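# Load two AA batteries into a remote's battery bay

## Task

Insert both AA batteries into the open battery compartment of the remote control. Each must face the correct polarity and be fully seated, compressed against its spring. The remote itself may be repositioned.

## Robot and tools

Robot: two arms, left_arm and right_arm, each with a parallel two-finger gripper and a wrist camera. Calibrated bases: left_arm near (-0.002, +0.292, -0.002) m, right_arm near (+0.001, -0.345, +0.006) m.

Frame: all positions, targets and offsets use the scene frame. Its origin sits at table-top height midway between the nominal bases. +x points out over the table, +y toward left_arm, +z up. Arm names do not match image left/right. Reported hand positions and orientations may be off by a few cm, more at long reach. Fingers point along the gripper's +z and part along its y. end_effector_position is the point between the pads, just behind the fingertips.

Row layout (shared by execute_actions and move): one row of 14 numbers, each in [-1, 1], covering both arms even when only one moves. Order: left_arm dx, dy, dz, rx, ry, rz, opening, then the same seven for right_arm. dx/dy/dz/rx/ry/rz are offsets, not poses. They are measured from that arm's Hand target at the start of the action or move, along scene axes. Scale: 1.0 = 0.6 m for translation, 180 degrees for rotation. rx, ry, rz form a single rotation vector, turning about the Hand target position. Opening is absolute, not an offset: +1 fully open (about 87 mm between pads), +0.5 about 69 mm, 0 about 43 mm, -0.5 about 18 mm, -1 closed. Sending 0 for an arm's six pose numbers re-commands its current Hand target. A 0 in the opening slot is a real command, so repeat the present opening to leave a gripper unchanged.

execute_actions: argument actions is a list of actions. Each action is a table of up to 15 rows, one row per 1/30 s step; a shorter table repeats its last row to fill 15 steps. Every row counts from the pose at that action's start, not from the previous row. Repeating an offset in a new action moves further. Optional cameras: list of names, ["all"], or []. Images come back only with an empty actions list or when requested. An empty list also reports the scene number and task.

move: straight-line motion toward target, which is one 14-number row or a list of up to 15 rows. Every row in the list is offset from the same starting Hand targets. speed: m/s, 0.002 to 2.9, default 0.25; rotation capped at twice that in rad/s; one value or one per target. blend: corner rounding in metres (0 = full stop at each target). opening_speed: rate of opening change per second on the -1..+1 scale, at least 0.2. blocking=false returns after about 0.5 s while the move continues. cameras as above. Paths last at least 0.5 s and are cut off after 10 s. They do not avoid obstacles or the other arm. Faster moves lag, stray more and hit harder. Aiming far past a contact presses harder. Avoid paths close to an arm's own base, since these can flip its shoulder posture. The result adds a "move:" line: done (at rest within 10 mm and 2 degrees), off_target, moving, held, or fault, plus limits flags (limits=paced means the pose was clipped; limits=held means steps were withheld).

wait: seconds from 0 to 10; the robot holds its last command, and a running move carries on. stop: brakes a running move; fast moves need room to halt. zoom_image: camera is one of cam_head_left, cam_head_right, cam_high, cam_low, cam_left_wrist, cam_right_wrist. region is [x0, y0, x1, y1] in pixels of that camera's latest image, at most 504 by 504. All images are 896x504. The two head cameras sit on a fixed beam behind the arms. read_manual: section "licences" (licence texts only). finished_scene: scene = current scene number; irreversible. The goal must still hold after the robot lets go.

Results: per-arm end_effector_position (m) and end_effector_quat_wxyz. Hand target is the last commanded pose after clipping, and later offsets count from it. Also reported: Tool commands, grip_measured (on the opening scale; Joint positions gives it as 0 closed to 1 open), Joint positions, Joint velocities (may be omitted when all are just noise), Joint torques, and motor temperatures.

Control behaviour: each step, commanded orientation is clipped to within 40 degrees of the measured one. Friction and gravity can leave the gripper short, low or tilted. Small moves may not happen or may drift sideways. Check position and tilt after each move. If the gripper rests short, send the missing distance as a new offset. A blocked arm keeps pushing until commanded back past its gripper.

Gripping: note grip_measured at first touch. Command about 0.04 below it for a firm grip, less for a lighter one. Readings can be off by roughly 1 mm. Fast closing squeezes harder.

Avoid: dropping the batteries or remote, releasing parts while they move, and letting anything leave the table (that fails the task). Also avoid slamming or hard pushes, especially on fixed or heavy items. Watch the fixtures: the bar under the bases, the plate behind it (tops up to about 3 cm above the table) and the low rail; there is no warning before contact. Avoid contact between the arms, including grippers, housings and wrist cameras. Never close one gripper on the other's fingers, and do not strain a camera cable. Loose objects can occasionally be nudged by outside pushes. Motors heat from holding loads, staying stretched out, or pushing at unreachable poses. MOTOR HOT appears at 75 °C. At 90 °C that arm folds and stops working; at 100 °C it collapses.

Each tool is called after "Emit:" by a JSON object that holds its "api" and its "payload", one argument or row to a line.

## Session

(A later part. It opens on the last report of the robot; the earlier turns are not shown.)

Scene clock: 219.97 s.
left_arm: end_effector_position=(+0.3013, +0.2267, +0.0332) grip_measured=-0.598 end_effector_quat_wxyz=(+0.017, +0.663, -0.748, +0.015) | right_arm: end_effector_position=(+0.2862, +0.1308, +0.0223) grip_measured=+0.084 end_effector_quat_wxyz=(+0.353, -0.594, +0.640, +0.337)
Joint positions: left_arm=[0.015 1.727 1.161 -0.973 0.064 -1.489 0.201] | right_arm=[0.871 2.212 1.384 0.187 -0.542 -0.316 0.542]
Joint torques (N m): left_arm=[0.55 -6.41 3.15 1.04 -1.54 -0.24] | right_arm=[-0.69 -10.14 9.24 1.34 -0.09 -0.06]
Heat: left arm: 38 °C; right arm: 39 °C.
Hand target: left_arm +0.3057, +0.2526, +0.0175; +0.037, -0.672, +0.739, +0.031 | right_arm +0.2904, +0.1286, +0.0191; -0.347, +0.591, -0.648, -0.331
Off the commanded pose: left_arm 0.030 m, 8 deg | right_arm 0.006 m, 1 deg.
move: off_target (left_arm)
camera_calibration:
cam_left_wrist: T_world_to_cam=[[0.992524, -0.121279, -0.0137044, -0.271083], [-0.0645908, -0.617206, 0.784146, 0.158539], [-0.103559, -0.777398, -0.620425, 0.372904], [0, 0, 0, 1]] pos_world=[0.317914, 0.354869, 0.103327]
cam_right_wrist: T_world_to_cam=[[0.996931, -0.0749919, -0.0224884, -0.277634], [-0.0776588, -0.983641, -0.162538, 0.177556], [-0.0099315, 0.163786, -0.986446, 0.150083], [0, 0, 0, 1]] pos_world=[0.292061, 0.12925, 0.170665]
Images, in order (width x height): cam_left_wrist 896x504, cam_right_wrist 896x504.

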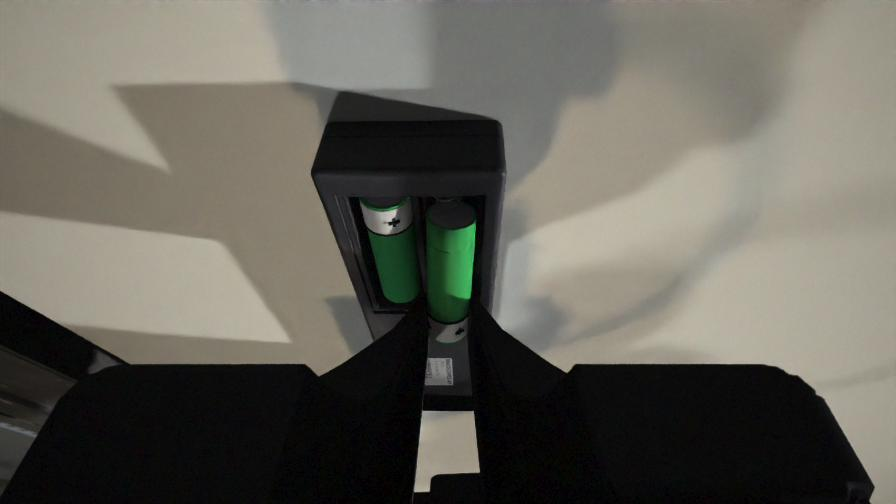

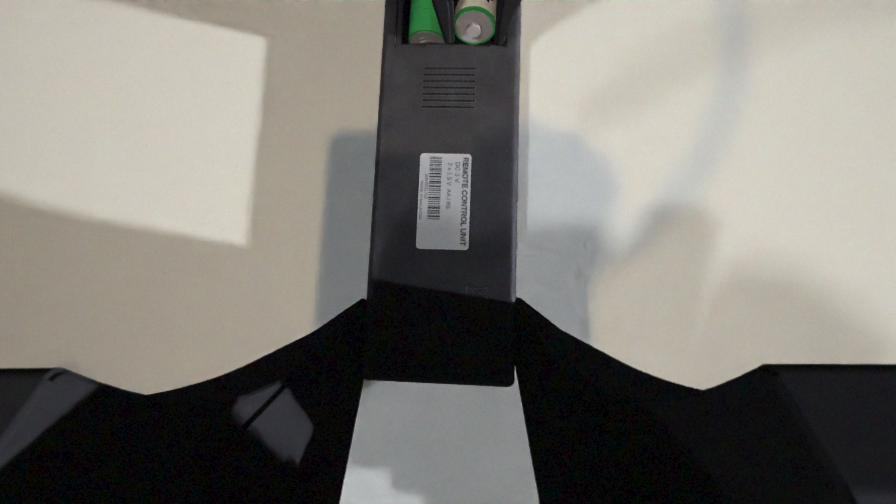

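Emit:
{"api": "move", "payload": {
  "target": [0,0,0.01,0,0,0,-0.52,0,0,0,0,0,0,-0.02],
  "speed": 0.03,
  "opening_speed": 0.3,
  "cameras": ["cam_right_wrist","cam_left_wrist"]
}}

Emit:
{"api": "zoom_image", "payload": {
  "camera": "cam_right_wrist",
  "region": [370, 0, 550, 90]
}}

Emit:
{"api": "zoom_image", "payload": {
  "camera": "cam_left_wrist",
  "region": [330, 160, 550, 380]
}}

Scene clock: 221.17 s.
left_arm: end_effector_position=(+0.3014, +0.2297, +0.0333) grip_measured=-0.520 end_effector_quat_wxyz=(+0.010, +0.664, -0.748, +0.010) | right_arm: end_effector_position=(+0.2862, +0.1308, +0.0223) grip_measured=+0.084 end_effector_quat_wxyz=(+0.353, -0.594, +0.640, +0.337)
Joint positions: left_arm=[0.015 1.723 1.161 -0.974 0.047 -1.489 0.24] | right_arm=[0.871 2.212 1.384 0.187 -0.542 -0.316 0.542]
Joint torques (N m): left_arm=[0.61 -6.67 4.03 0.84 -1.37 -0.23] | right_arm=[-0.7 -10.14 9.2 1.33 -0.08 -0.08]
Heat: left arm: 38 °C; right arm: 39 °C.
Hand target: left_arm +0.3057, +0.2526, +0.0234; +0.037, -0.672, +0.739, +0.031 | right_arm +0.2904, +0.1286, +0.0191; -0.347, +0.591, -0.648, -0.331
Off the commanded pose: left_arm 0.025 m, 7 deg | right_arm 0.006 m, 1 deg.
move: off_target (left_arm)
camera_calibration:
cam_left_wrist: T_world_to_cam=[[0.992604, -0.120715, -0.0128434, -0.271063], [-0.066672, -0.630499, 0.773321, 0.164237], [-0.101449, -0.766745, -0.633885, 0.372696], [0, 0, 0, 1]] pos_world=[0.317818, 0.356593, 0.105757]
cam_right_wrist: T_world_to_cam=[[0.996912, -0.0751399, -0.0228156, -0.277554], [-0.0778581, -0.98363, -0.162512, 0.177608], [-0.010231, 0.163786, -0.986443, 0.15017], [0, 0, 0, 1]] pos_world=[0.292062, 0.12925, 0.170665]
Images, in order (width x height): cam_left_wrist 896x504, cam_right_wrist 896x504.

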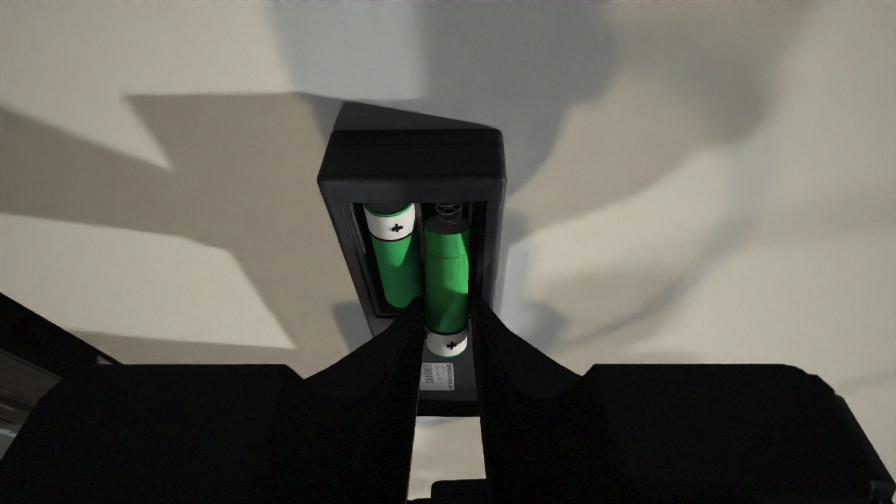

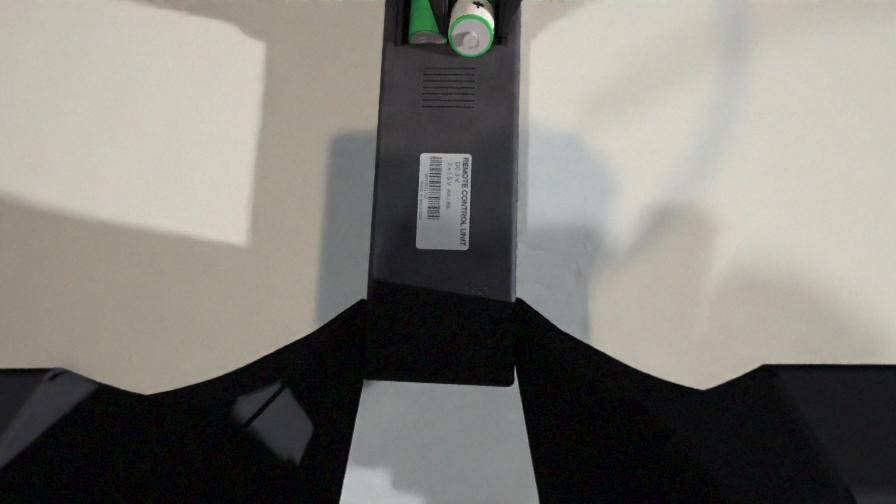

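Scaled by 2.800 from the camera's 896x504 image, which has a finer 1280x720 frame.

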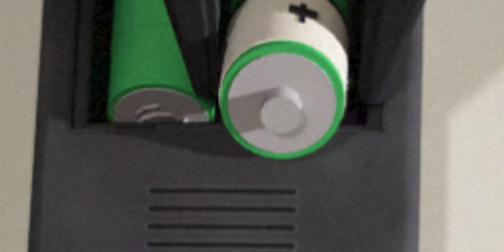

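Scaled by 2.291 from the camera's 896x504 image, which has a finer 1280x720 frame.

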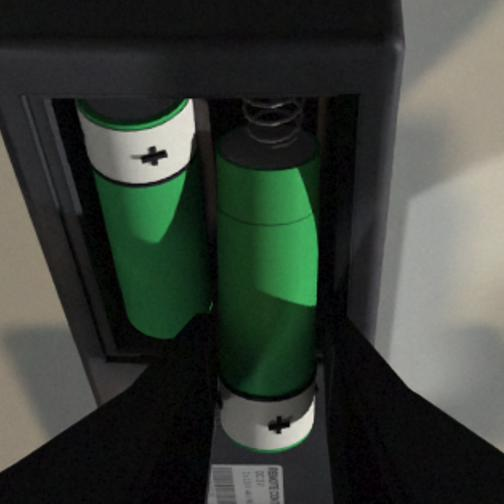

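Emit:
{"api": "move", "payload": {
  "target": [
    [0,-0.04,0.04,0,0,0,-0.52,0,0,0,0,0,0,-0.02],
    [0.0,-0.051,0.06,-0.111,0.0128,0,-0.50,0,0,0,0,0,0,-0.02],
    [0,-0.051,0.021,-0.111,0.0128,0,-0.50,0,0,0,0,0,0,-0.02]
  ],
  "speed": 0.08,
  "cameras": ["cam_left_wrist"]
}}

Emit:
{"api": "zoom_image", "payload": {
  "camera": "cam_left_wrist",
  "region": [330, 160, 550, 380]
}}

Scene clock: 226.70 s.
left_arm: end_effector_position=(+0.3059, +0.2211, +0.0395) grip_measured=-0.500 end_effector_quat_wxyz=(+0.090, +0.668, -0.734, +0.080) | right_arm: end_effector_position=(+0.2859, +0.1304, +0.0218) grip_measured=+0.084 end_effector_quat_wxyz=(+0.351, -0.594, +0.641, +0.337)
Joint positions: left_arm=[0.103 1.773 1.187 -0.99 0.261 -1.421 0.25] | right_arm=[0.871 2.212 1.384 0.184 -0.542 -0.316 0.542]
Joint torques (N m): left_arm=[1.02 -6.63 4.19 0.62 0.31 0.12] | right_arm=[-0.65 -10.15 9.17 1.36 -0.1 -0.08]
Heat: left arm: 38 °C; right arm: 39 °C.
Hand target: left_arm +0.3057, +0.2220, +0.0360; -0.096, -0.668, +0.733, -0.084 | right_arm +0.2903, +0.1286, +0.0191; -0.347, +0.591, -0.648, -0.331
Off the commanded pose: left_arm 0.004 m, 1 deg | right_arm 0.006 m, 1 deg.
move: done
camera_calibration:
cam_left_wrist: T_world_to_cam=[[0.994976, -0.0986317, -0.0171901, -0.281922], [-0.0297057, -0.454796, 0.8901, 0.0995769], [-0.0956101, -0.885117, -0.455441, 0.387748], [0, 0, 0, 1]] pos_world=[0.320536, 0.360683, 0.0831164]
Images, in order (width x height): cam_left_wrist 896x504.

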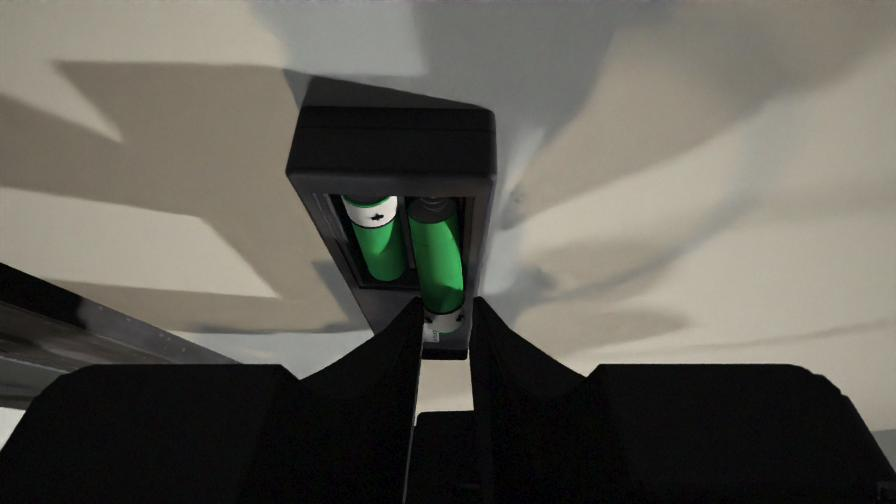

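Scaled by 2.291 from the camera's 896x504 image, which has a finer 1280x720 frame.

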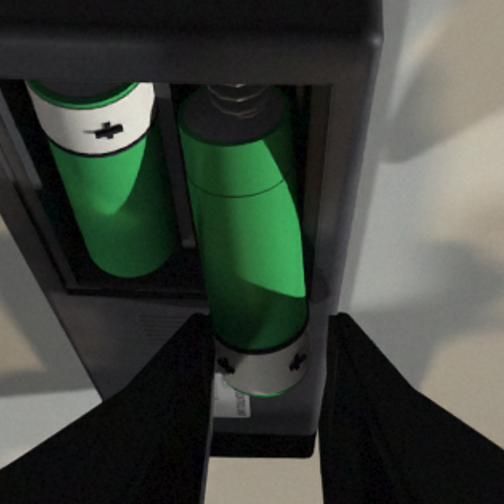

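Emit:
{"api": "move", "payload": {
  "target": [
    [-0.005,0.002,0.0,0,0,0,-0.50,0,0,0,0,0,0,-0.02],
    [-0.005,0.002,0,0,0,0,-0.72,0,0,0,0,0,0,-0.02],
    [-0.003,0.05,0,0,0,0,-0.72,0,0,0,0,0,0,-0.02]
  ],
  "speed": 0.06,
  "cameras": ["cam_right_wrist","cam_left_wrist"]
}}

Emit:
{"api": "zoom_image", "payload": {
  "camera": "cam_right_wrist",
  "region": [370, 0, 550, 90]
}}

Emit:
{"api": "zoom_image", "payload": {
  "camera": "cam_left_wrist",
  "region": [330, 160, 550, 380]
}}

Scene clock: 229.23 s.
left_arm: end_effector_position=(+0.3010, +0.2326, +0.0413) grip_measured=-0.599 end_effector_quat_wxyz=(+0.114, +0.659, -0.736, +0.106) | right_arm: end_effector_position=(+0.2846, +0.1316, +0.0221) grip_measured=+0.084 end_effector_quat_wxyz=(+0.352, -0.595, +0.639, +0.338)
Joint positions: left_arm=[0.177 1.781 1.176 -1.002 0.33 -1.325 0.2] | right_arm=[0.874 2.212 1.384 0.187 -0.542 -0.316 0.542]
Joint torques (N m): left_arm=[3.02 -6.42 5.94 0.35 -0.46 0.12] | right_arm=[-0.94 -10.17 9.2 1.36 -0.08 -0.09]
Heat: left arm: 38 °C; right arm: 40 °C.
Hand target: left_arm +0.3040, +0.2520, +0.0361; -0.095, -0.668, +0.733, -0.084 | right_arm +0.2904, +0.1286, +0.0191; -0.347, +0.591, -0.648, -0.331
Off the commanded pose: left_arm 0.020 m, 3 deg | right_arm 0.007 m, 1 deg.
move: off_target (left_arm)
camera_calibration:
cam_left_wrist: T_world_to_cam=[[0.99343, -0.114249, -0.00664723, -0.272262], [-0.0385917, -0.389118, 0.920379, 0.0892161], [-0.107739, -0.914076, -0.39097, 0.406029], [0, 0, 0, 1]] pos_world=[0.317661, 0.374752, 0.0748229]
cam_right_wrist: T_world_to_cam=[[0.997123, -0.0721363, -0.0232824, -0.27647], [-0.0749629, -0.983973, -0.161794, 0.177438], [-0.011238, 0.163074, -0.98655, 0.150213], [0, 0, 0, 1]] pos_world=[0.290664, 0.130155, 0.170464]
Images, in order (width x height): cam_left_wrist 896x504, cam_right_wrist 896x504.

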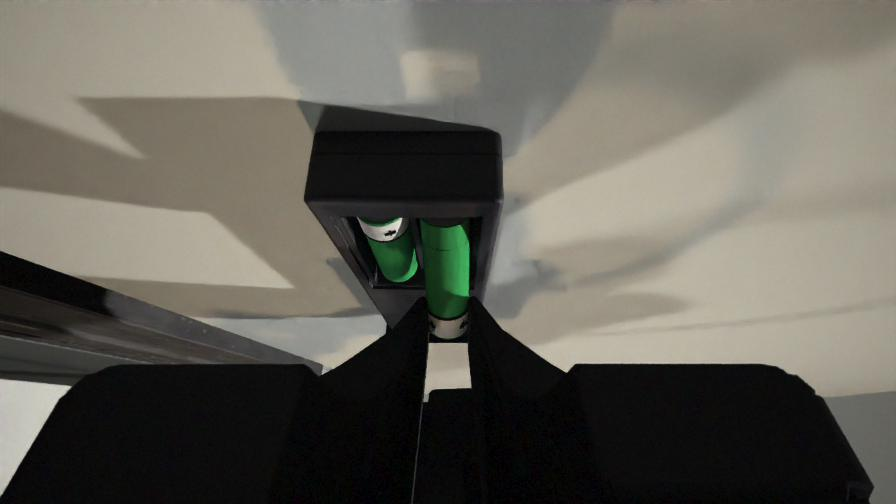

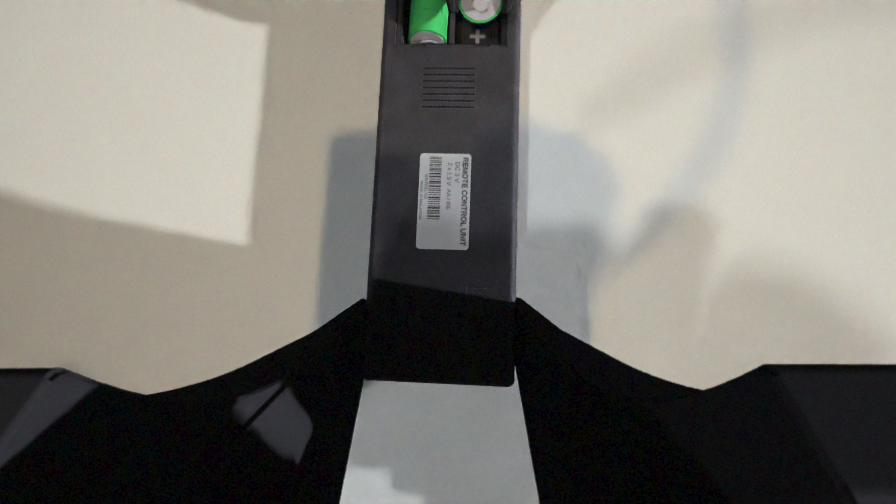

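Scaled by 2.800 from the camera's 896x504 image, which has a finer 1280x720 frame.

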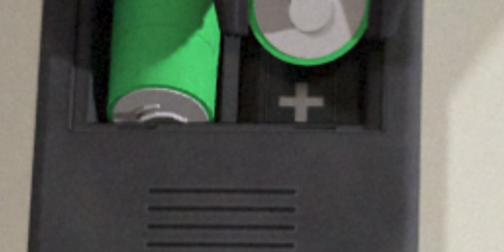

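Scaled by 2.291 from the camera's 896x504 image, which has a finer 1280x720 frame.

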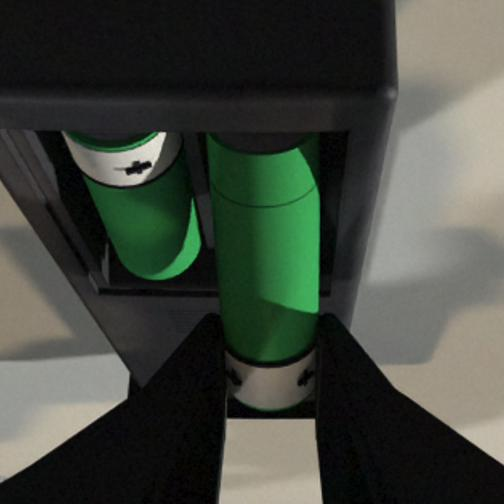

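Emit:
{"api": "move", "payload": {
  "target": [0,0.0,-0.025,0.07,-0.008,0,-0.72,0,0,0,0,0,0,-0.02],
  "speed": 0.05,
  "cameras": ["cam_right_wrist","cam_left_wrist"]
}}

Emit:
{"api": "zoom_image", "payload": {
  "camera": "cam_right_wrist",
  "region": [370, 0, 550, 90]
}}

Emit:
{"api": "zoom_image", "payload": {
  "camera": "cam_left_wrist",
  "region": [330, 160, 550, 380]
}}

Scene clock: 232.03 s.
left_arm: end_effector_position=(+0.3004, +0.2303, +0.0335) grip_measured=-0.599 end_effector_quat_wxyz=(+0.061, +0.664, -0.744, +0.051) | right_arm: end_effector_position=(+0.2846, +0.1316, +0.0221) grip_measured=+0.084 end_effector_quat_wxyz=(+0.352, -0.595, +0.639, +0.338)
Joint positions: left_arm=[0.089 1.751 1.161 -0.976 0.177 -1.419 0.2] | right_arm=[0.874 2.212 1.384 0.187 -0.542 -0.316 0.542]
Joint torques (N m): left_arm=[0.53 -7.45 3.38 0.95 -1.27 -0.21] | right_arm=[-0.95 -10.19 9.18 1.34 -0.08 -0.08]
Heat: left arm: 38 °C; right arm: 40 °C.
Hand target: left_arm +0.3041, +0.2520, +0.0211; -0.012, -0.673, +0.739, -0.012 | right_arm +0.2904, +0.1286, +0.0191; -0.347, +0.591, -0.648, -0.331
Off the commanded pose: left_arm 0.025 m, 7 deg | right_arm 0.007 m, 1 deg.
move: off_target (left_arm)
camera_calibration:
cam_left_wrist: T_world_to_cam=[[0.99298, -0.116763, -0.0188891, -0.270797], [-0.0457207, -0.526186, 0.849139, 0.131569], [-0.109088, -0.842315, -0.527831, 0.389282], [0, 0, 0, 1]] pos_world=[0.317377, 0.365508, 0.0886397]
cam_right_wrist: T_world_to_cam=[[0.997123, -0.0721363, -0.0232824, -0.27647], [-0.0749629, -0.983973, -0.161794, 0.177438], [-0.011238, 0.163074, -0.98655, 0.150213], [0, 0, 0, 1]] pos_world=[0.290664, 0.130155, 0.170464]
Images, in order (width x height): cam_left_wrist 896x504, cam_right_wrist 896x504.

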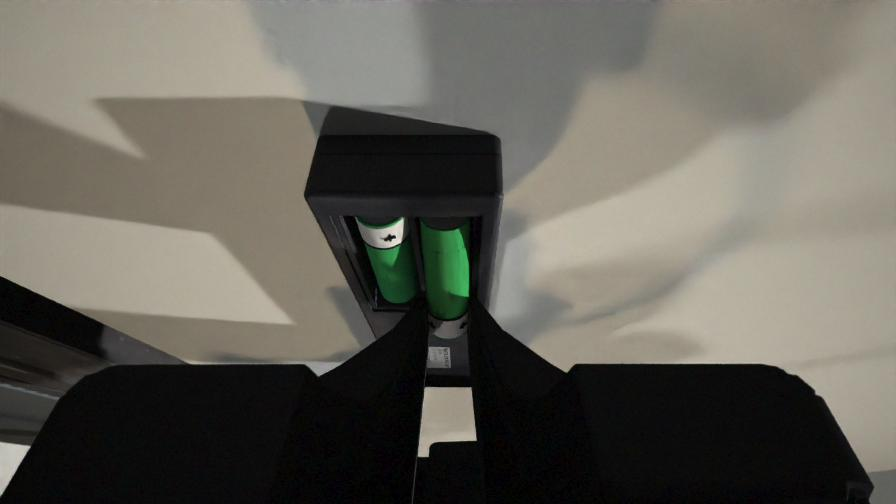

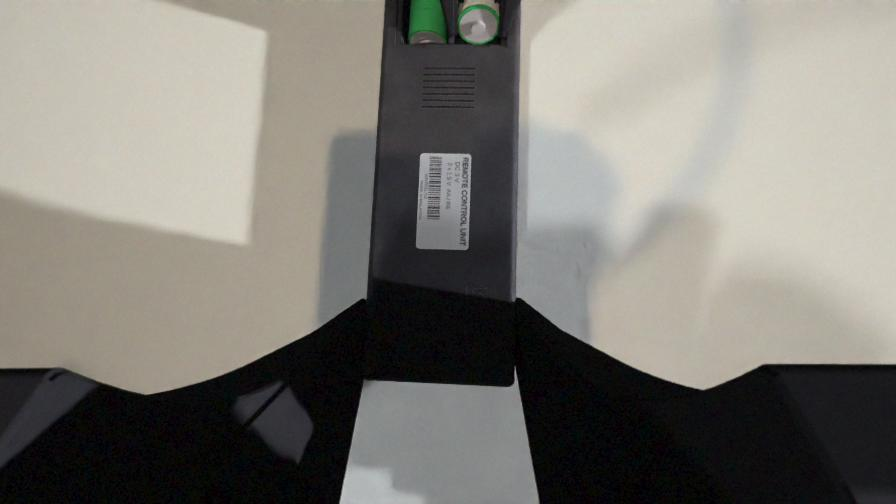

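Scaled by 2.800 from the camera's 896x504 image, which has a finer 1280x720 frame.

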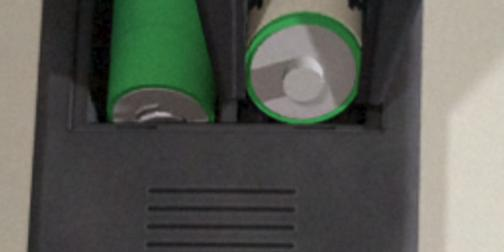

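Scaled by 2.291 from the camera's 896x504 image, which has a finer 1280x720 frame.

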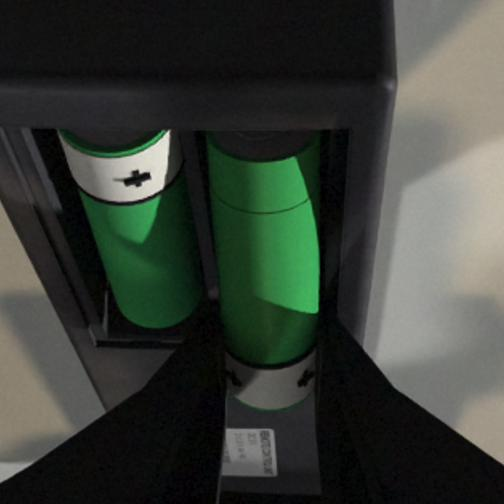

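Emit:
{"api": "move", "payload": {
  "target": [0,0.017,-0.02,0.04,-0.0046,0,-0.74,0,0,0,0,0,0,-0.02],
  "speed": 0.05,
  "cameras": ["cam_right_wrist","cam_left_wrist"]
}}

Emit:
{"api": "zoom_image", "payload": {
  "camera": "cam_right_wrist",
  "region": [370, 0, 550, 90]
}}

Emit:
{"api": "zoom_image", "payload": {
  "camera": "cam_left_wrist",
  "region": [330, 160, 550, 380]
}}

Scene clock: 234.23 s.
left_arm: end_effector_position=(+0.3002, +0.2302, +0.0328) grip_measured=-0.599 end_effector_quat_wxyz=(+0.025, +0.661, -0.749, +0.032) | right_arm: end_effector_position=(+0.2846, +0.1316, +0.0221) grip_measured=+0.084 end_effector_quat_wxyz=(+0.352, -0.595, +0.639, +0.338)
Joint positions: left_arm=[0.047 1.717 1.139 -0.952 0.101 -1.453 0.2] | right_arm=[0.874 2.212 1.384 0.187 -0.542 -0.316 0.542]
Joint torques (N m): left_arm=[0.75 -5.38 2.63 1.2 -1.85 -0.29] | right_arm=[-0.95 -10.14 9.24 1.34 -0.09 -0.07]
Heat: left arm: 38 °C; right arm: 40 °C.
Hand target: left_arm +0.3041, +0.2622, +0.0091; +0.036, -0.672, +0.739, +0.030 | right_arm +0.2904, +0.1286, +0.0191; -0.347, +0.591, -0.648, -0.331
Off the commanded pose: left_arm 0.040 m, 10 deg | right_arm 0.007 m, 1 deg.
move: off_target (left_arm)
camera_calibration:
cam_left_wrist: T_world_to_cam=[[0.992141, -0.125114, 0.00150444, -0.269165], [-0.0753605, -0.587918, 0.805402, 0.156624], [-0.0998822, -0.799186, -0.592727, 0.378273], [0, 0, 0, 1]] pos_world=[0.316635, 0.360716, 0.0984723]
cam_right_wrist: T_world_to_cam=[[0.997123, -0.0721363, -0.0232824, -0.27647], [-0.0749629, -0.983973, -0.161794, 0.177438], [-0.011238, 0.163074, -0.98655, 0.150213], [0, 0, 0, 1]] pos_world=[0.290664, 0.130155, 0.170464]
Images, in order (width x height): cam_left_wrist 896x504, cam_right_wrist 896x504.

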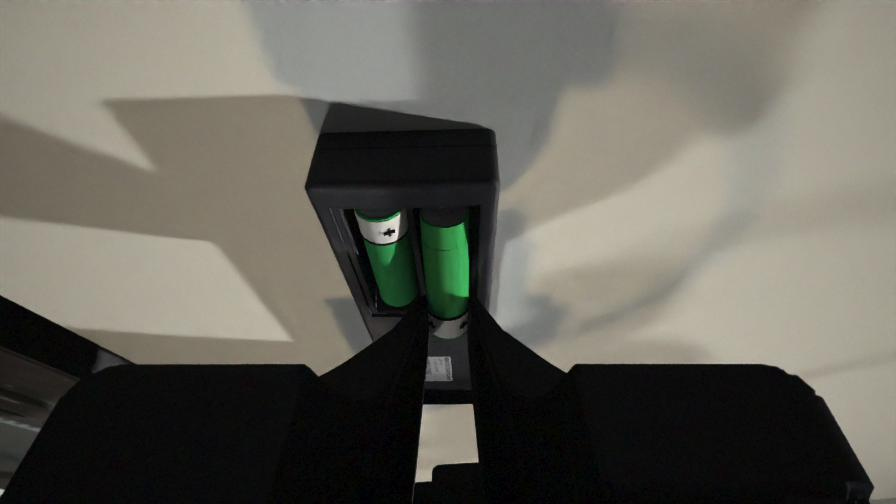

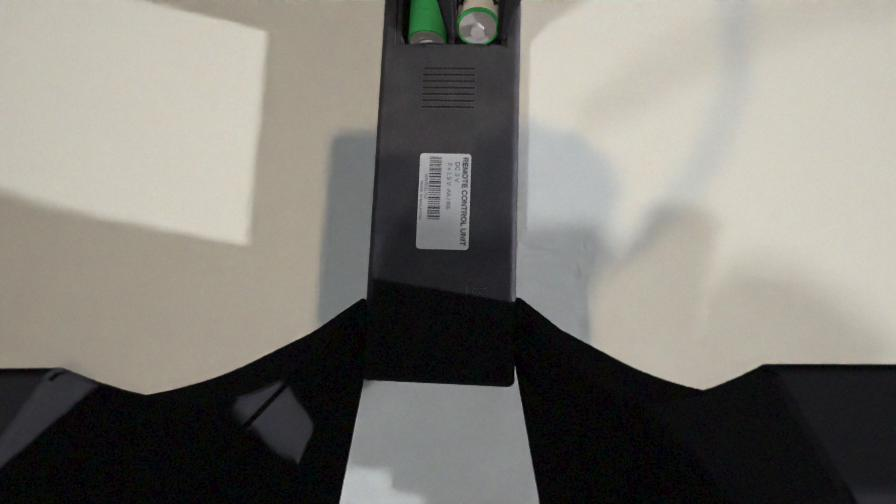

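Scaled by 2.800 from the camera's 896x504 image, which has a finer 1280x720 frame.

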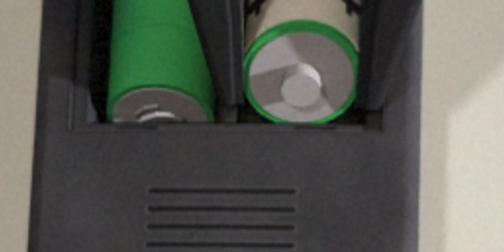

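Scaled by 2.291 from the camera's 896x504 image, which has a finer 1280x720 frame.

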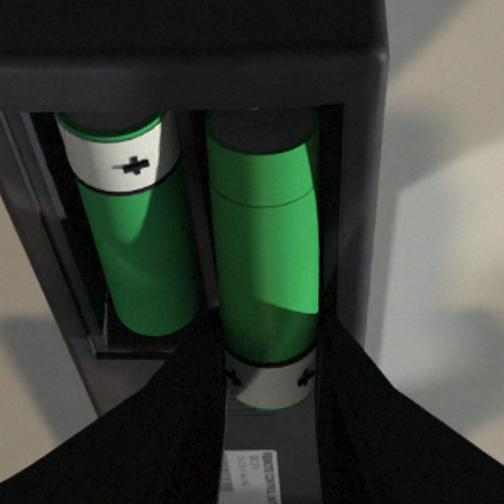

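Emit:
{"api": "move", "payload": {
  "target": [0,0,0,0,0,0,-0.55,0,0,0,0,0,0,-0.02],
  "opening_speed": 0.3,
  "cameras": ["cam_right_wrist","cam_left_wrist"]
}}

Emit:
{"api": "zoom_image", "payload": {
  "camera": "cam_right_wrist",
  "region": [370, 0, 550, 90]
}}

Emit:
{"api": "zoom_image", "payload": {
  "camera": "cam_left_wrist",
  "region": [330, 160, 550, 380]
}}

Scene clock: 235.33 s.
left_arm: end_effector_position=(+0.2996, +0.2304, +0.0328) grip_measured=-0.551 end_effector_quat_wxyz=(+0.025, +0.661, -0.749, +0.032) | right_arm: end_effector_position=(+0.2846, +0.1316, +0.0221) grip_measured=+0.084 end_effector_quat_wxyz=(+0.352, -0.595, +0.639, +0.338)
Joint positions: left_arm=[0.047 1.715 1.137 -0.952 0.101 -1.453 0.225] | right_arm=[0.874 2.212 1.384 0.187 -0.542 -0.316 0.542]
Joint torques (N m): left_arm=[0.75 -5.19 2.78 1.19 -1.85 -0.24] | right_arm=[-0.91 -10.14 9.22 1.34 -0.09 -0.08]
Heat: left arm: 38 °C; right arm: 40 °C.
Hand target: left_arm +0.3040, +0.2622, +0.0091; +0.035, -0.672, +0.739, +0.030 | right_arm +0.2904, +0.1286, +0.0191; -0.347, +0.591, -0.648, -0.331
Off the commanded pose: left_arm 0.040 m, 10 deg | right_arm 0.007 m, 1 deg.
move: off_target (left_arm)
camera_calibration:
cam_left_wrist: T_world_to_cam=[[0.992143, -0.125107, 0.0010504, -0.268514], [-0.0750701, -0.588572, 0.804952, 0.156745], [-0.100087, -0.798706, -0.593339, 0.378305], [0, 0, 0, 1]] pos_world=[0.316035, 0.360817, 0.0985734]
cam_right_wrist: T_world_to_cam=[[0.997123, -0.0721363, -0.0232824, -0.27647], [-0.0749629, -0.983973, -0.161794, 0.177438], [-0.011238, 0.163074, -0.98655, 0.150213], [0, 0, 0, 1]] pos_world=[0.290664, 0.130155, 0.170464]
Images, in order (width x height): cam_left_wrist 896x504, cam_right_wrist 896x504.

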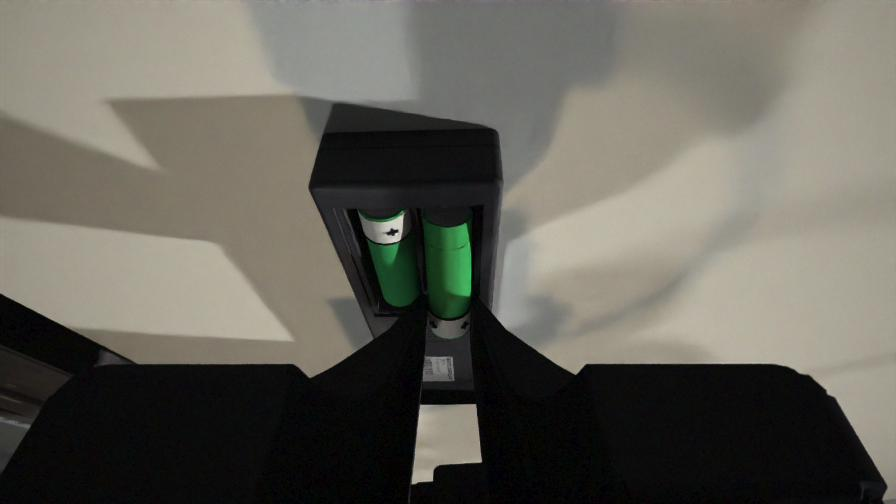

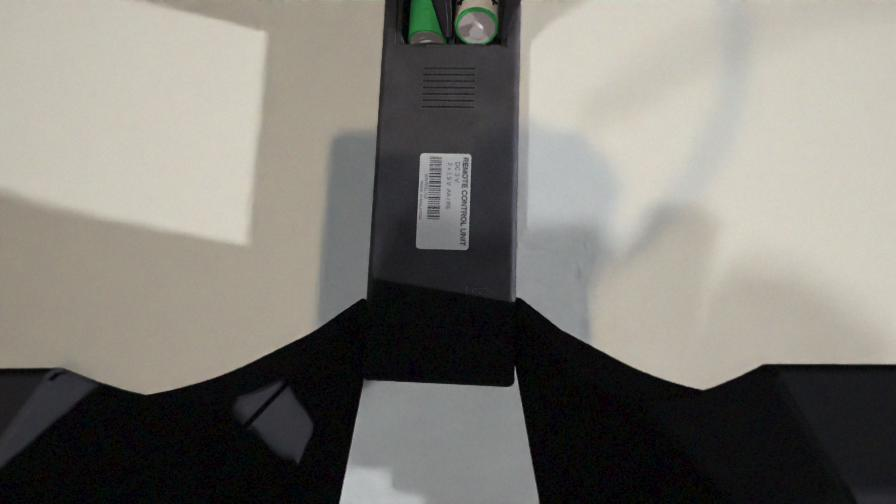

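Scaled by 2.800 from the camera's 896x504 image, which has a finer 1280x720 frame.

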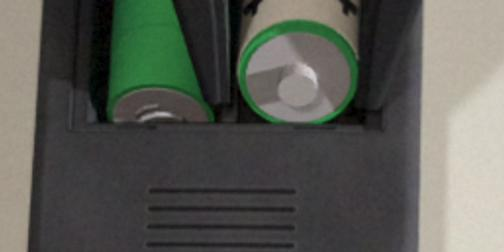

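Scaled by 2.291 from the camera's 896x504 image, which has a finer 1280x720 frame.

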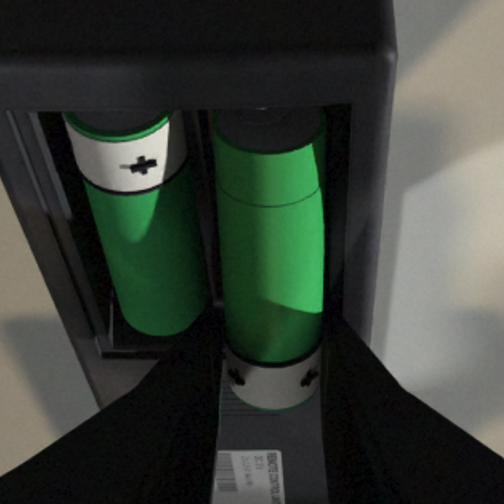

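Emit:
{"api": "move", "payload": {
  "target": [
    [0,-0.025,0.02,0,0,0,-0.5,0,0,0,0,0,0,-0.02],
    [0,-0.045,0.055,-0.03,0,0,-0.5,0,0,0,0,0,0,-0.02],
    [0,-0.045,0.105,-0.03,0,0,-0.5,0,0,0,0,0,0,-0.02],
    [0,-0.048,0.105,-0.03,0,0,-0.84,0,0,0,0,0,0,-0.02]
  ],
  "speed": 0.06,
  "cameras": ["cam_right_wrist","cam_left_wrist"]
}}

Emit:
{"api": "zoom_image", "payload": {
  "camera": "cam_right_wrist",
  "region": [370, 0, 550, 90]
}}

Emit:
{"api": "zoom_image", "payload": {
  "camera": "cam_left_wrist",
  "region": [330, 120, 550, 340]
}}

Scene clock: 239.17 s.
left_arm: end_effector_position=(+0.3035, +0.2305, +0.0626) grip_measured=-0.840 end_effector_quat_wxyz=(+0.003, +0.666, -0.746, +0.004) | right_arm: end_effector_position=(+0.2845, +0.1314, +0.0218) grip_measured=+0.084 end_effector_quat_wxyz=(+0.351, -0.595, +0.640, +0.338)
Joint positions: left_arm=[0.009 1.695 1.252 -1.092 0.028 -1.502 0.08] | right_arm=[0.874 2.212 1.384 0.185 -0.542 -0.316 0.542]
Joint torques (N m): left_arm=[0.72 -8.54 6.27 0.26 -0.08 -0.16] | right_arm=[-1.07 -10.15 9.26 1.37 -0.1 -0.09]
Heat: left arm: 38 °C; right arm: 40 °C.
Hand target: left_arm +0.3041, +0.2333, +0.0721; +0.004, -0.673, +0.739, -0.005 | right_arm +0.2904, +0.1286, +0.0191; -0.347, +0.591, -0.648, -0.331
Off the commanded pose: left_arm 0.010 m, 1 deg | right_arm 0.007 m, 1 deg.
move: done
camera_calibration:
cam_left_wrist: T_world_to_cam=[[0.993433, -0.113704, -0.0127205, -0.274574], [-0.0641116, -0.645306, 0.761229, 0.145591], [-0.0947634, -0.755415, -0.648358, 0.388383], [0, 0, 0, 1]] pos_world=[0.318909, 0.356121, 0.13749]
cam_right_wrist: T_world_to_cam=[[0.997096, -0.0722017, -0.0242179, -0.276204], [-0.0751655, -0.984151, -0.160616, 0.177266], [-0.0122372, 0.16197, -0.98672, 0.150378], [0, 0, 0, 1]] pos_world=[0.290567, 0.130158, 0.170164]
Images, in order (width x height): cam_left_wrist 896x504, cam_right_wrist 896x504.

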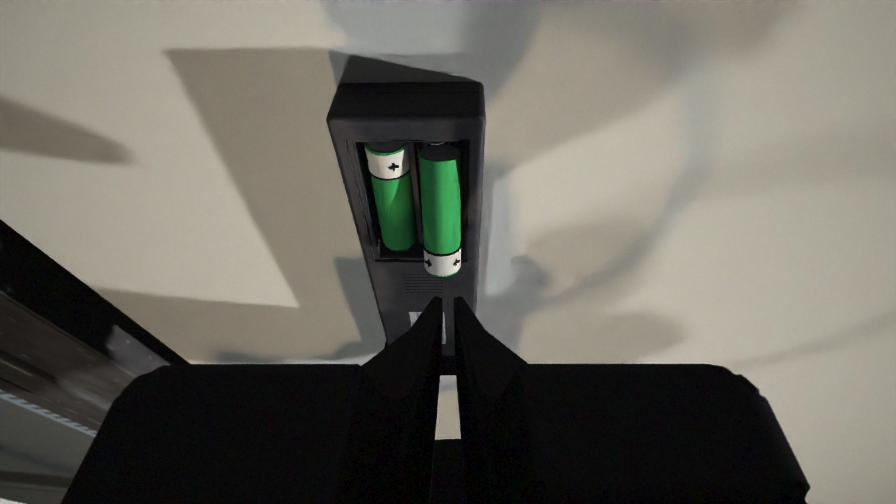

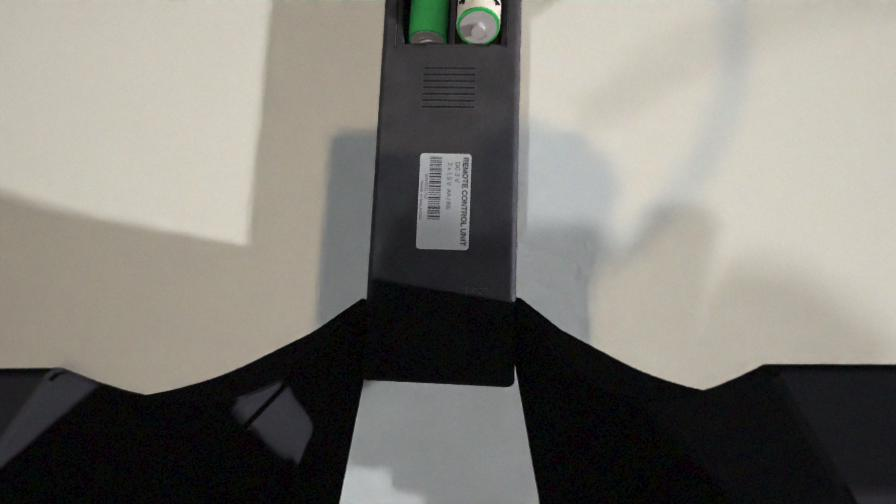

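Scaled by 2.800 from the camera's 896x504 image, which has a finer 1280x720 frame.

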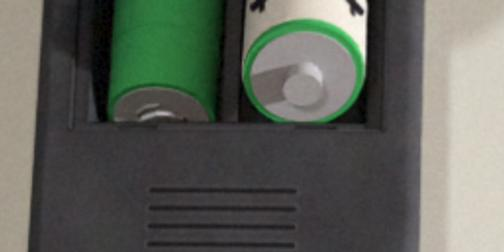

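Scaled by 2.291 from the camera's 896x504 image, which has a finer 1280x720 frame.

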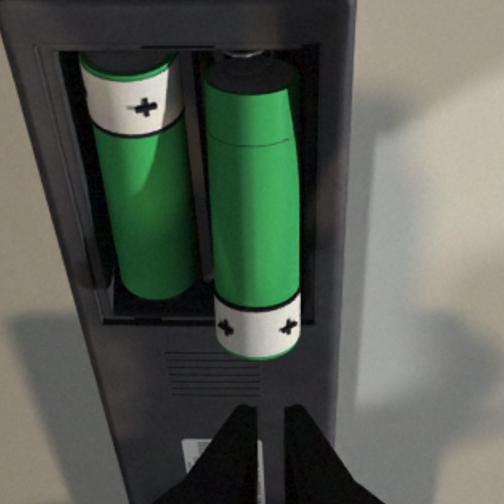

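Emit:
{"api": "move", "payload": {
  "target": [
    [-0.0015,-0.011,-0.045,0,0,0,-0.84,0,0,0,0,0,0,-0.02],
    [-0.0015,0.0,-0.065,0,0,0,-0.84,0,0,0,0,0,0,-0.02],
    [-0.0015,0.025,-0.125,0,0,0,-0.84,0,0,0,0,0,0,-0.02]
  ],
  "speed": 0.06,
  "blend": [0,0.01,0],
  "cameras": ["cam_left_wrist","cam_right_wrist"]
}}

Emit:
{"api": "zoom_image", "payload": {
  "camera": "cam_right_wrist",
  "region": [370, 0, 550, 90]
}}

Emit:
{"api": "zoom_image", "payload": {
  "camera": "cam_left_wrist",
  "region": [330, 120, 550, 340]
}}

Scene clock: 241.97 s.
left_arm: end_effector_position=(+0.3004, +0.2300, +0.0343) grip_measured=-0.839 end_effector_quat_wxyz=(+0.021, +0.669, -0.742, +0.048) | right_arm: end_effector_position=(+0.2845, +0.1314, +0.0218) grip_measured=+0.084 end_effector_quat_wxyz=(+0.351, -0.595, +0.640, +0.338)
Joint positions: left_arm=[0.056 1.691 1.11 -0.923 0.119 -1.466 0.08] | right_arm=[0.874 2.212 1.384 0.185 -0.542 -0.316 0.542]
Joint torques (N m): left_arm=[0.5 -1.78 1.32 1.63 -1.03 -0.02] | right_arm=[-1.03 -10.19 9.2 1.35 -0.09 -0.1]
Heat: left arm: 38 °C; right arm: 40 °C.
Hand target: left_arm +0.3031, +0.2484, -0.0029; +0.004, -0.673, +0.739, -0.005 | right_arm +0.2904, +0.1286, +0.0191; -0.347, +0.591, -0.648, -0.331
Off the commanded pose: left_arm 0.042 m, 6 deg | right_arm 0.007 m, 1 deg.
move: off_target (left_arm); blend cut to 0.0069 m at target 2
camera_calibration:
cam_left_wrist: T_world_to_cam=[[0.994191, -0.10381, 0.028424, -0.27584], [-0.0833223, -0.575158, 0.813788, 0.154386], [-0.0681311, -0.811429, -0.580466, 0.371863], [0, 0, 0, 1]] pos_world=[0.312437, 0.361902, 0.0980571]
cam_right_wrist: T_world_to_cam=[[0.997096, -0.0722017, -0.0242179, -0.276204], [-0.0751655, -0.984151, -0.160616, 0.177266], [-0.0122372, 0.16197, -0.98672, 0.150378], [0, 0, 0, 1]] pos_world=[0.290567, 0.130158, 0.170164]
Images, in order (width x height): cam_left_wrist 896x504, cam_right_wrist 896x504.

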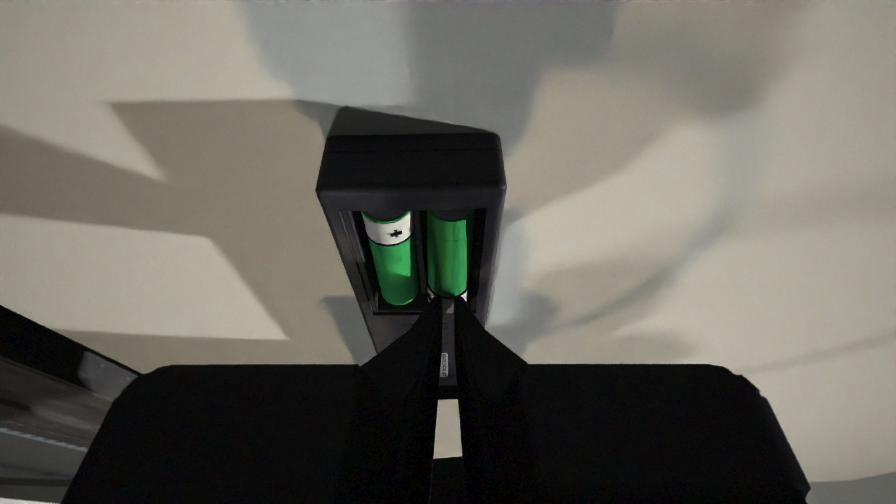

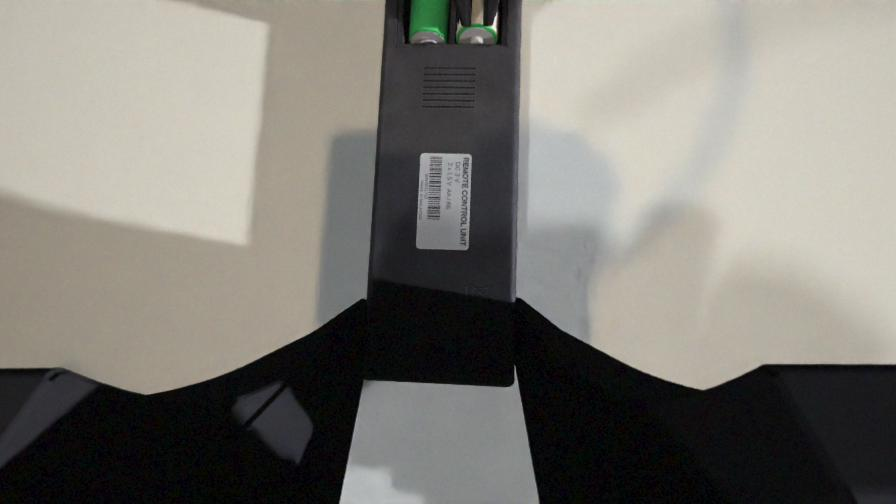

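Scaled by 2.800 from the camera's 896x504 image, which has a finer 1280x720 frame.

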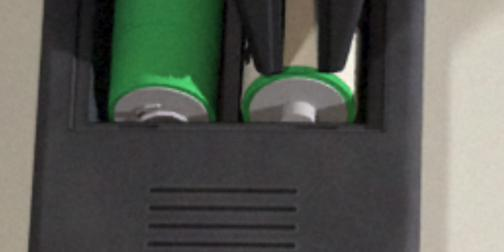

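Scaled by 2.291 from the camera's 896x504 image, which has a finer 1280x720 frame.

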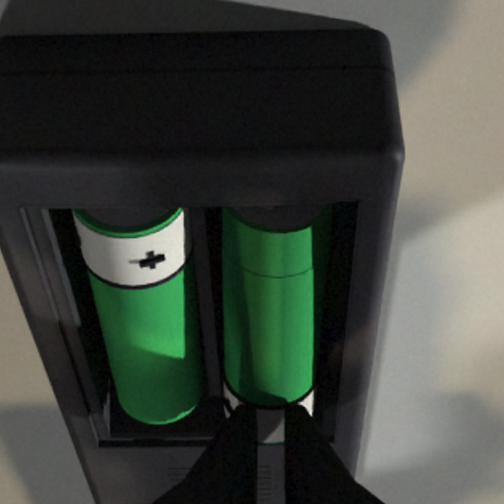

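Emit:
{"api": "move", "payload": {
  "target": [
    [0,-0.03,0.06,0,0,0,-0.84,0,0,0,0,0,0,-0.02],
    [0,-0.03,0.125,0,0,0,-0.84,0,0,0,0,0,0,-0.02]
  ],
  "speed": 0.1,
  "cameras": ["cam_left_wrist","cam_right_wrist"]
}}

Emit:
{"api": "zoom_image", "payload": {
  "camera": "cam_right_wrist",
  "region": [370, 0, 550, 90]
}}

Emit:
{"api": "zoom_image", "payload": {
  "camera": "cam_left_wrist",
  "region": [330, 100, 550, 320]
}}

Scene clock: 244.10 s.
left_arm: end_effector_position=(+0.3033, +0.2286, +0.0634) grip_measured=-0.840 end_effector_quat_wxyz=(+0.007, +0.670, -0.742, +0.009) | right_arm: end_effector_position=(+0.2844, +0.1313, +0.0218) grip_measured=+0.084 end_effector_quat_wxyz=(+0.351, -0.595, +0.640, +0.338)
Joint positions: left_arm=[0.011 1.692 1.249 -1.091 0.042 -1.512 0.08] | right_arm=[0.874 2.212 1.384 0.185 -0.542 -0.316 0.542]
Joint torques (N m): left_arm=[-0.43 -8.57 6.22 0.26 -0.24 -0.17] | right_arm=[-0.95 -10.19 9.14 1.37 -0.09 -0.09]
Heat: left arm: 38 °C; right arm: 40 °C.
Hand target: left_arm +0.3030, +0.2303, +0.0721; +0.003, -0.673, +0.739, -0.005 | right_arm +0.2904, +0.1285, +0.0191; -0.347, +0.591, -0.648, -0.331
Off the commanded pose: left_arm 0.009 m, 1 deg | right_arm 0.007 m, 1 deg.
move: done
camera_calibration:
cam_left_wrist: T_world_to_cam=[[0.994662, -0.102577, -0.0112017, -0.277611], [-0.0568421, -0.63529, 0.770179, 0.138719], [-0.0861187, -0.765431, -0.63773, 0.386393], [0, 0, 0, 1]] pos_world=[0.31729, 0.355408, 0.136466]
cam_right_wrist: T_world_to_cam=[[0.997086, -0.0722786, -0.02441, -0.276166], [-0.0752686, -0.984193, -0.160308, 0.177152], [-0.0124373, 0.161678, -0.986765, 0.150498], [0, 0, 0, 1]] pos_world=[0.290567, 0.130058, 0.170164]
Images, in order (width x height): cam_left_wrist 896x504, cam_right_wrist 896x504.

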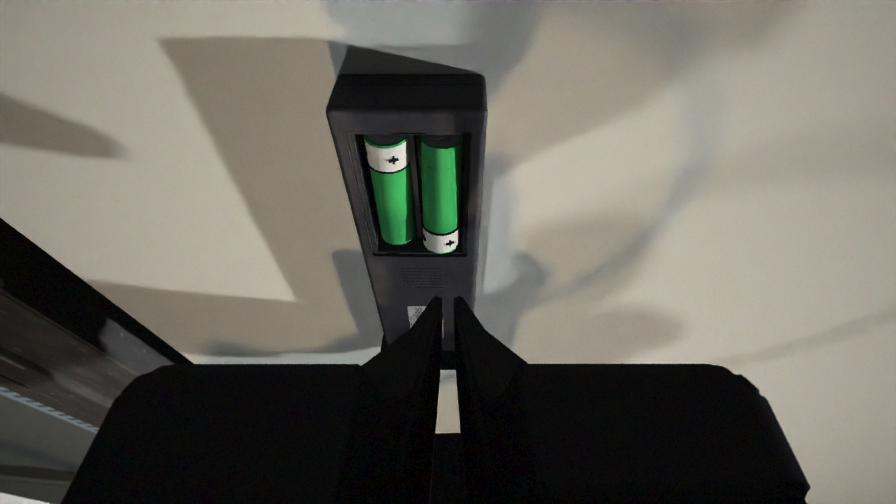

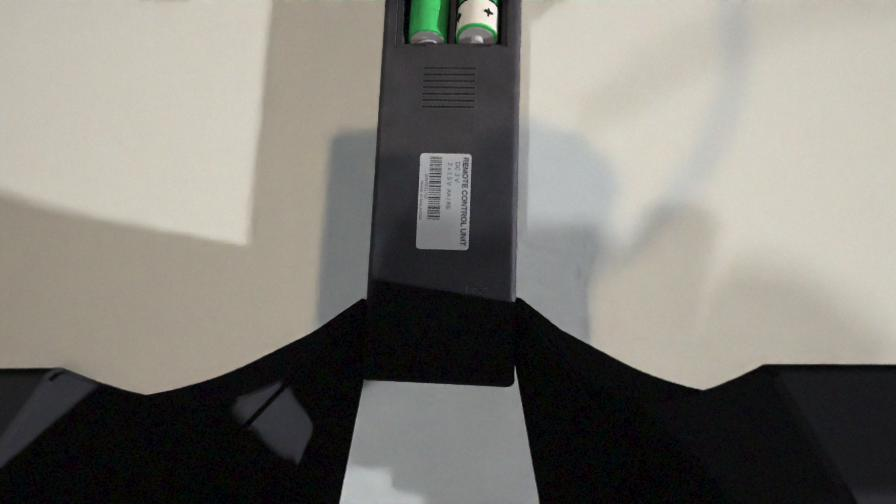

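Scaled by 2.800 from the camera's 896x504 image, which has a finer 1280x720 frame.

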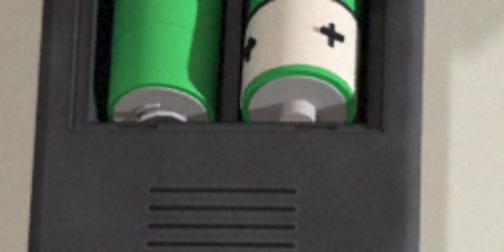

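Scaled by 2.291 from the camera's 896x504 image, which has a finer 1280x720 frame.

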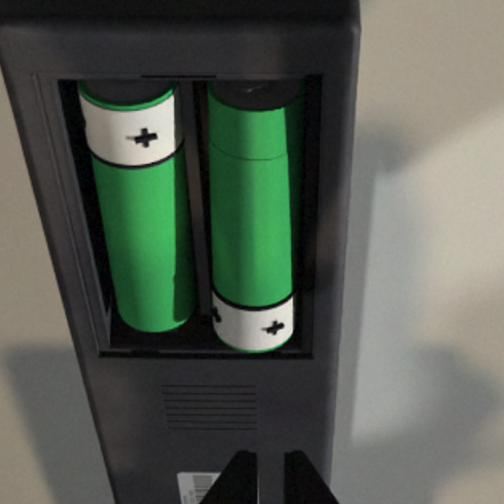

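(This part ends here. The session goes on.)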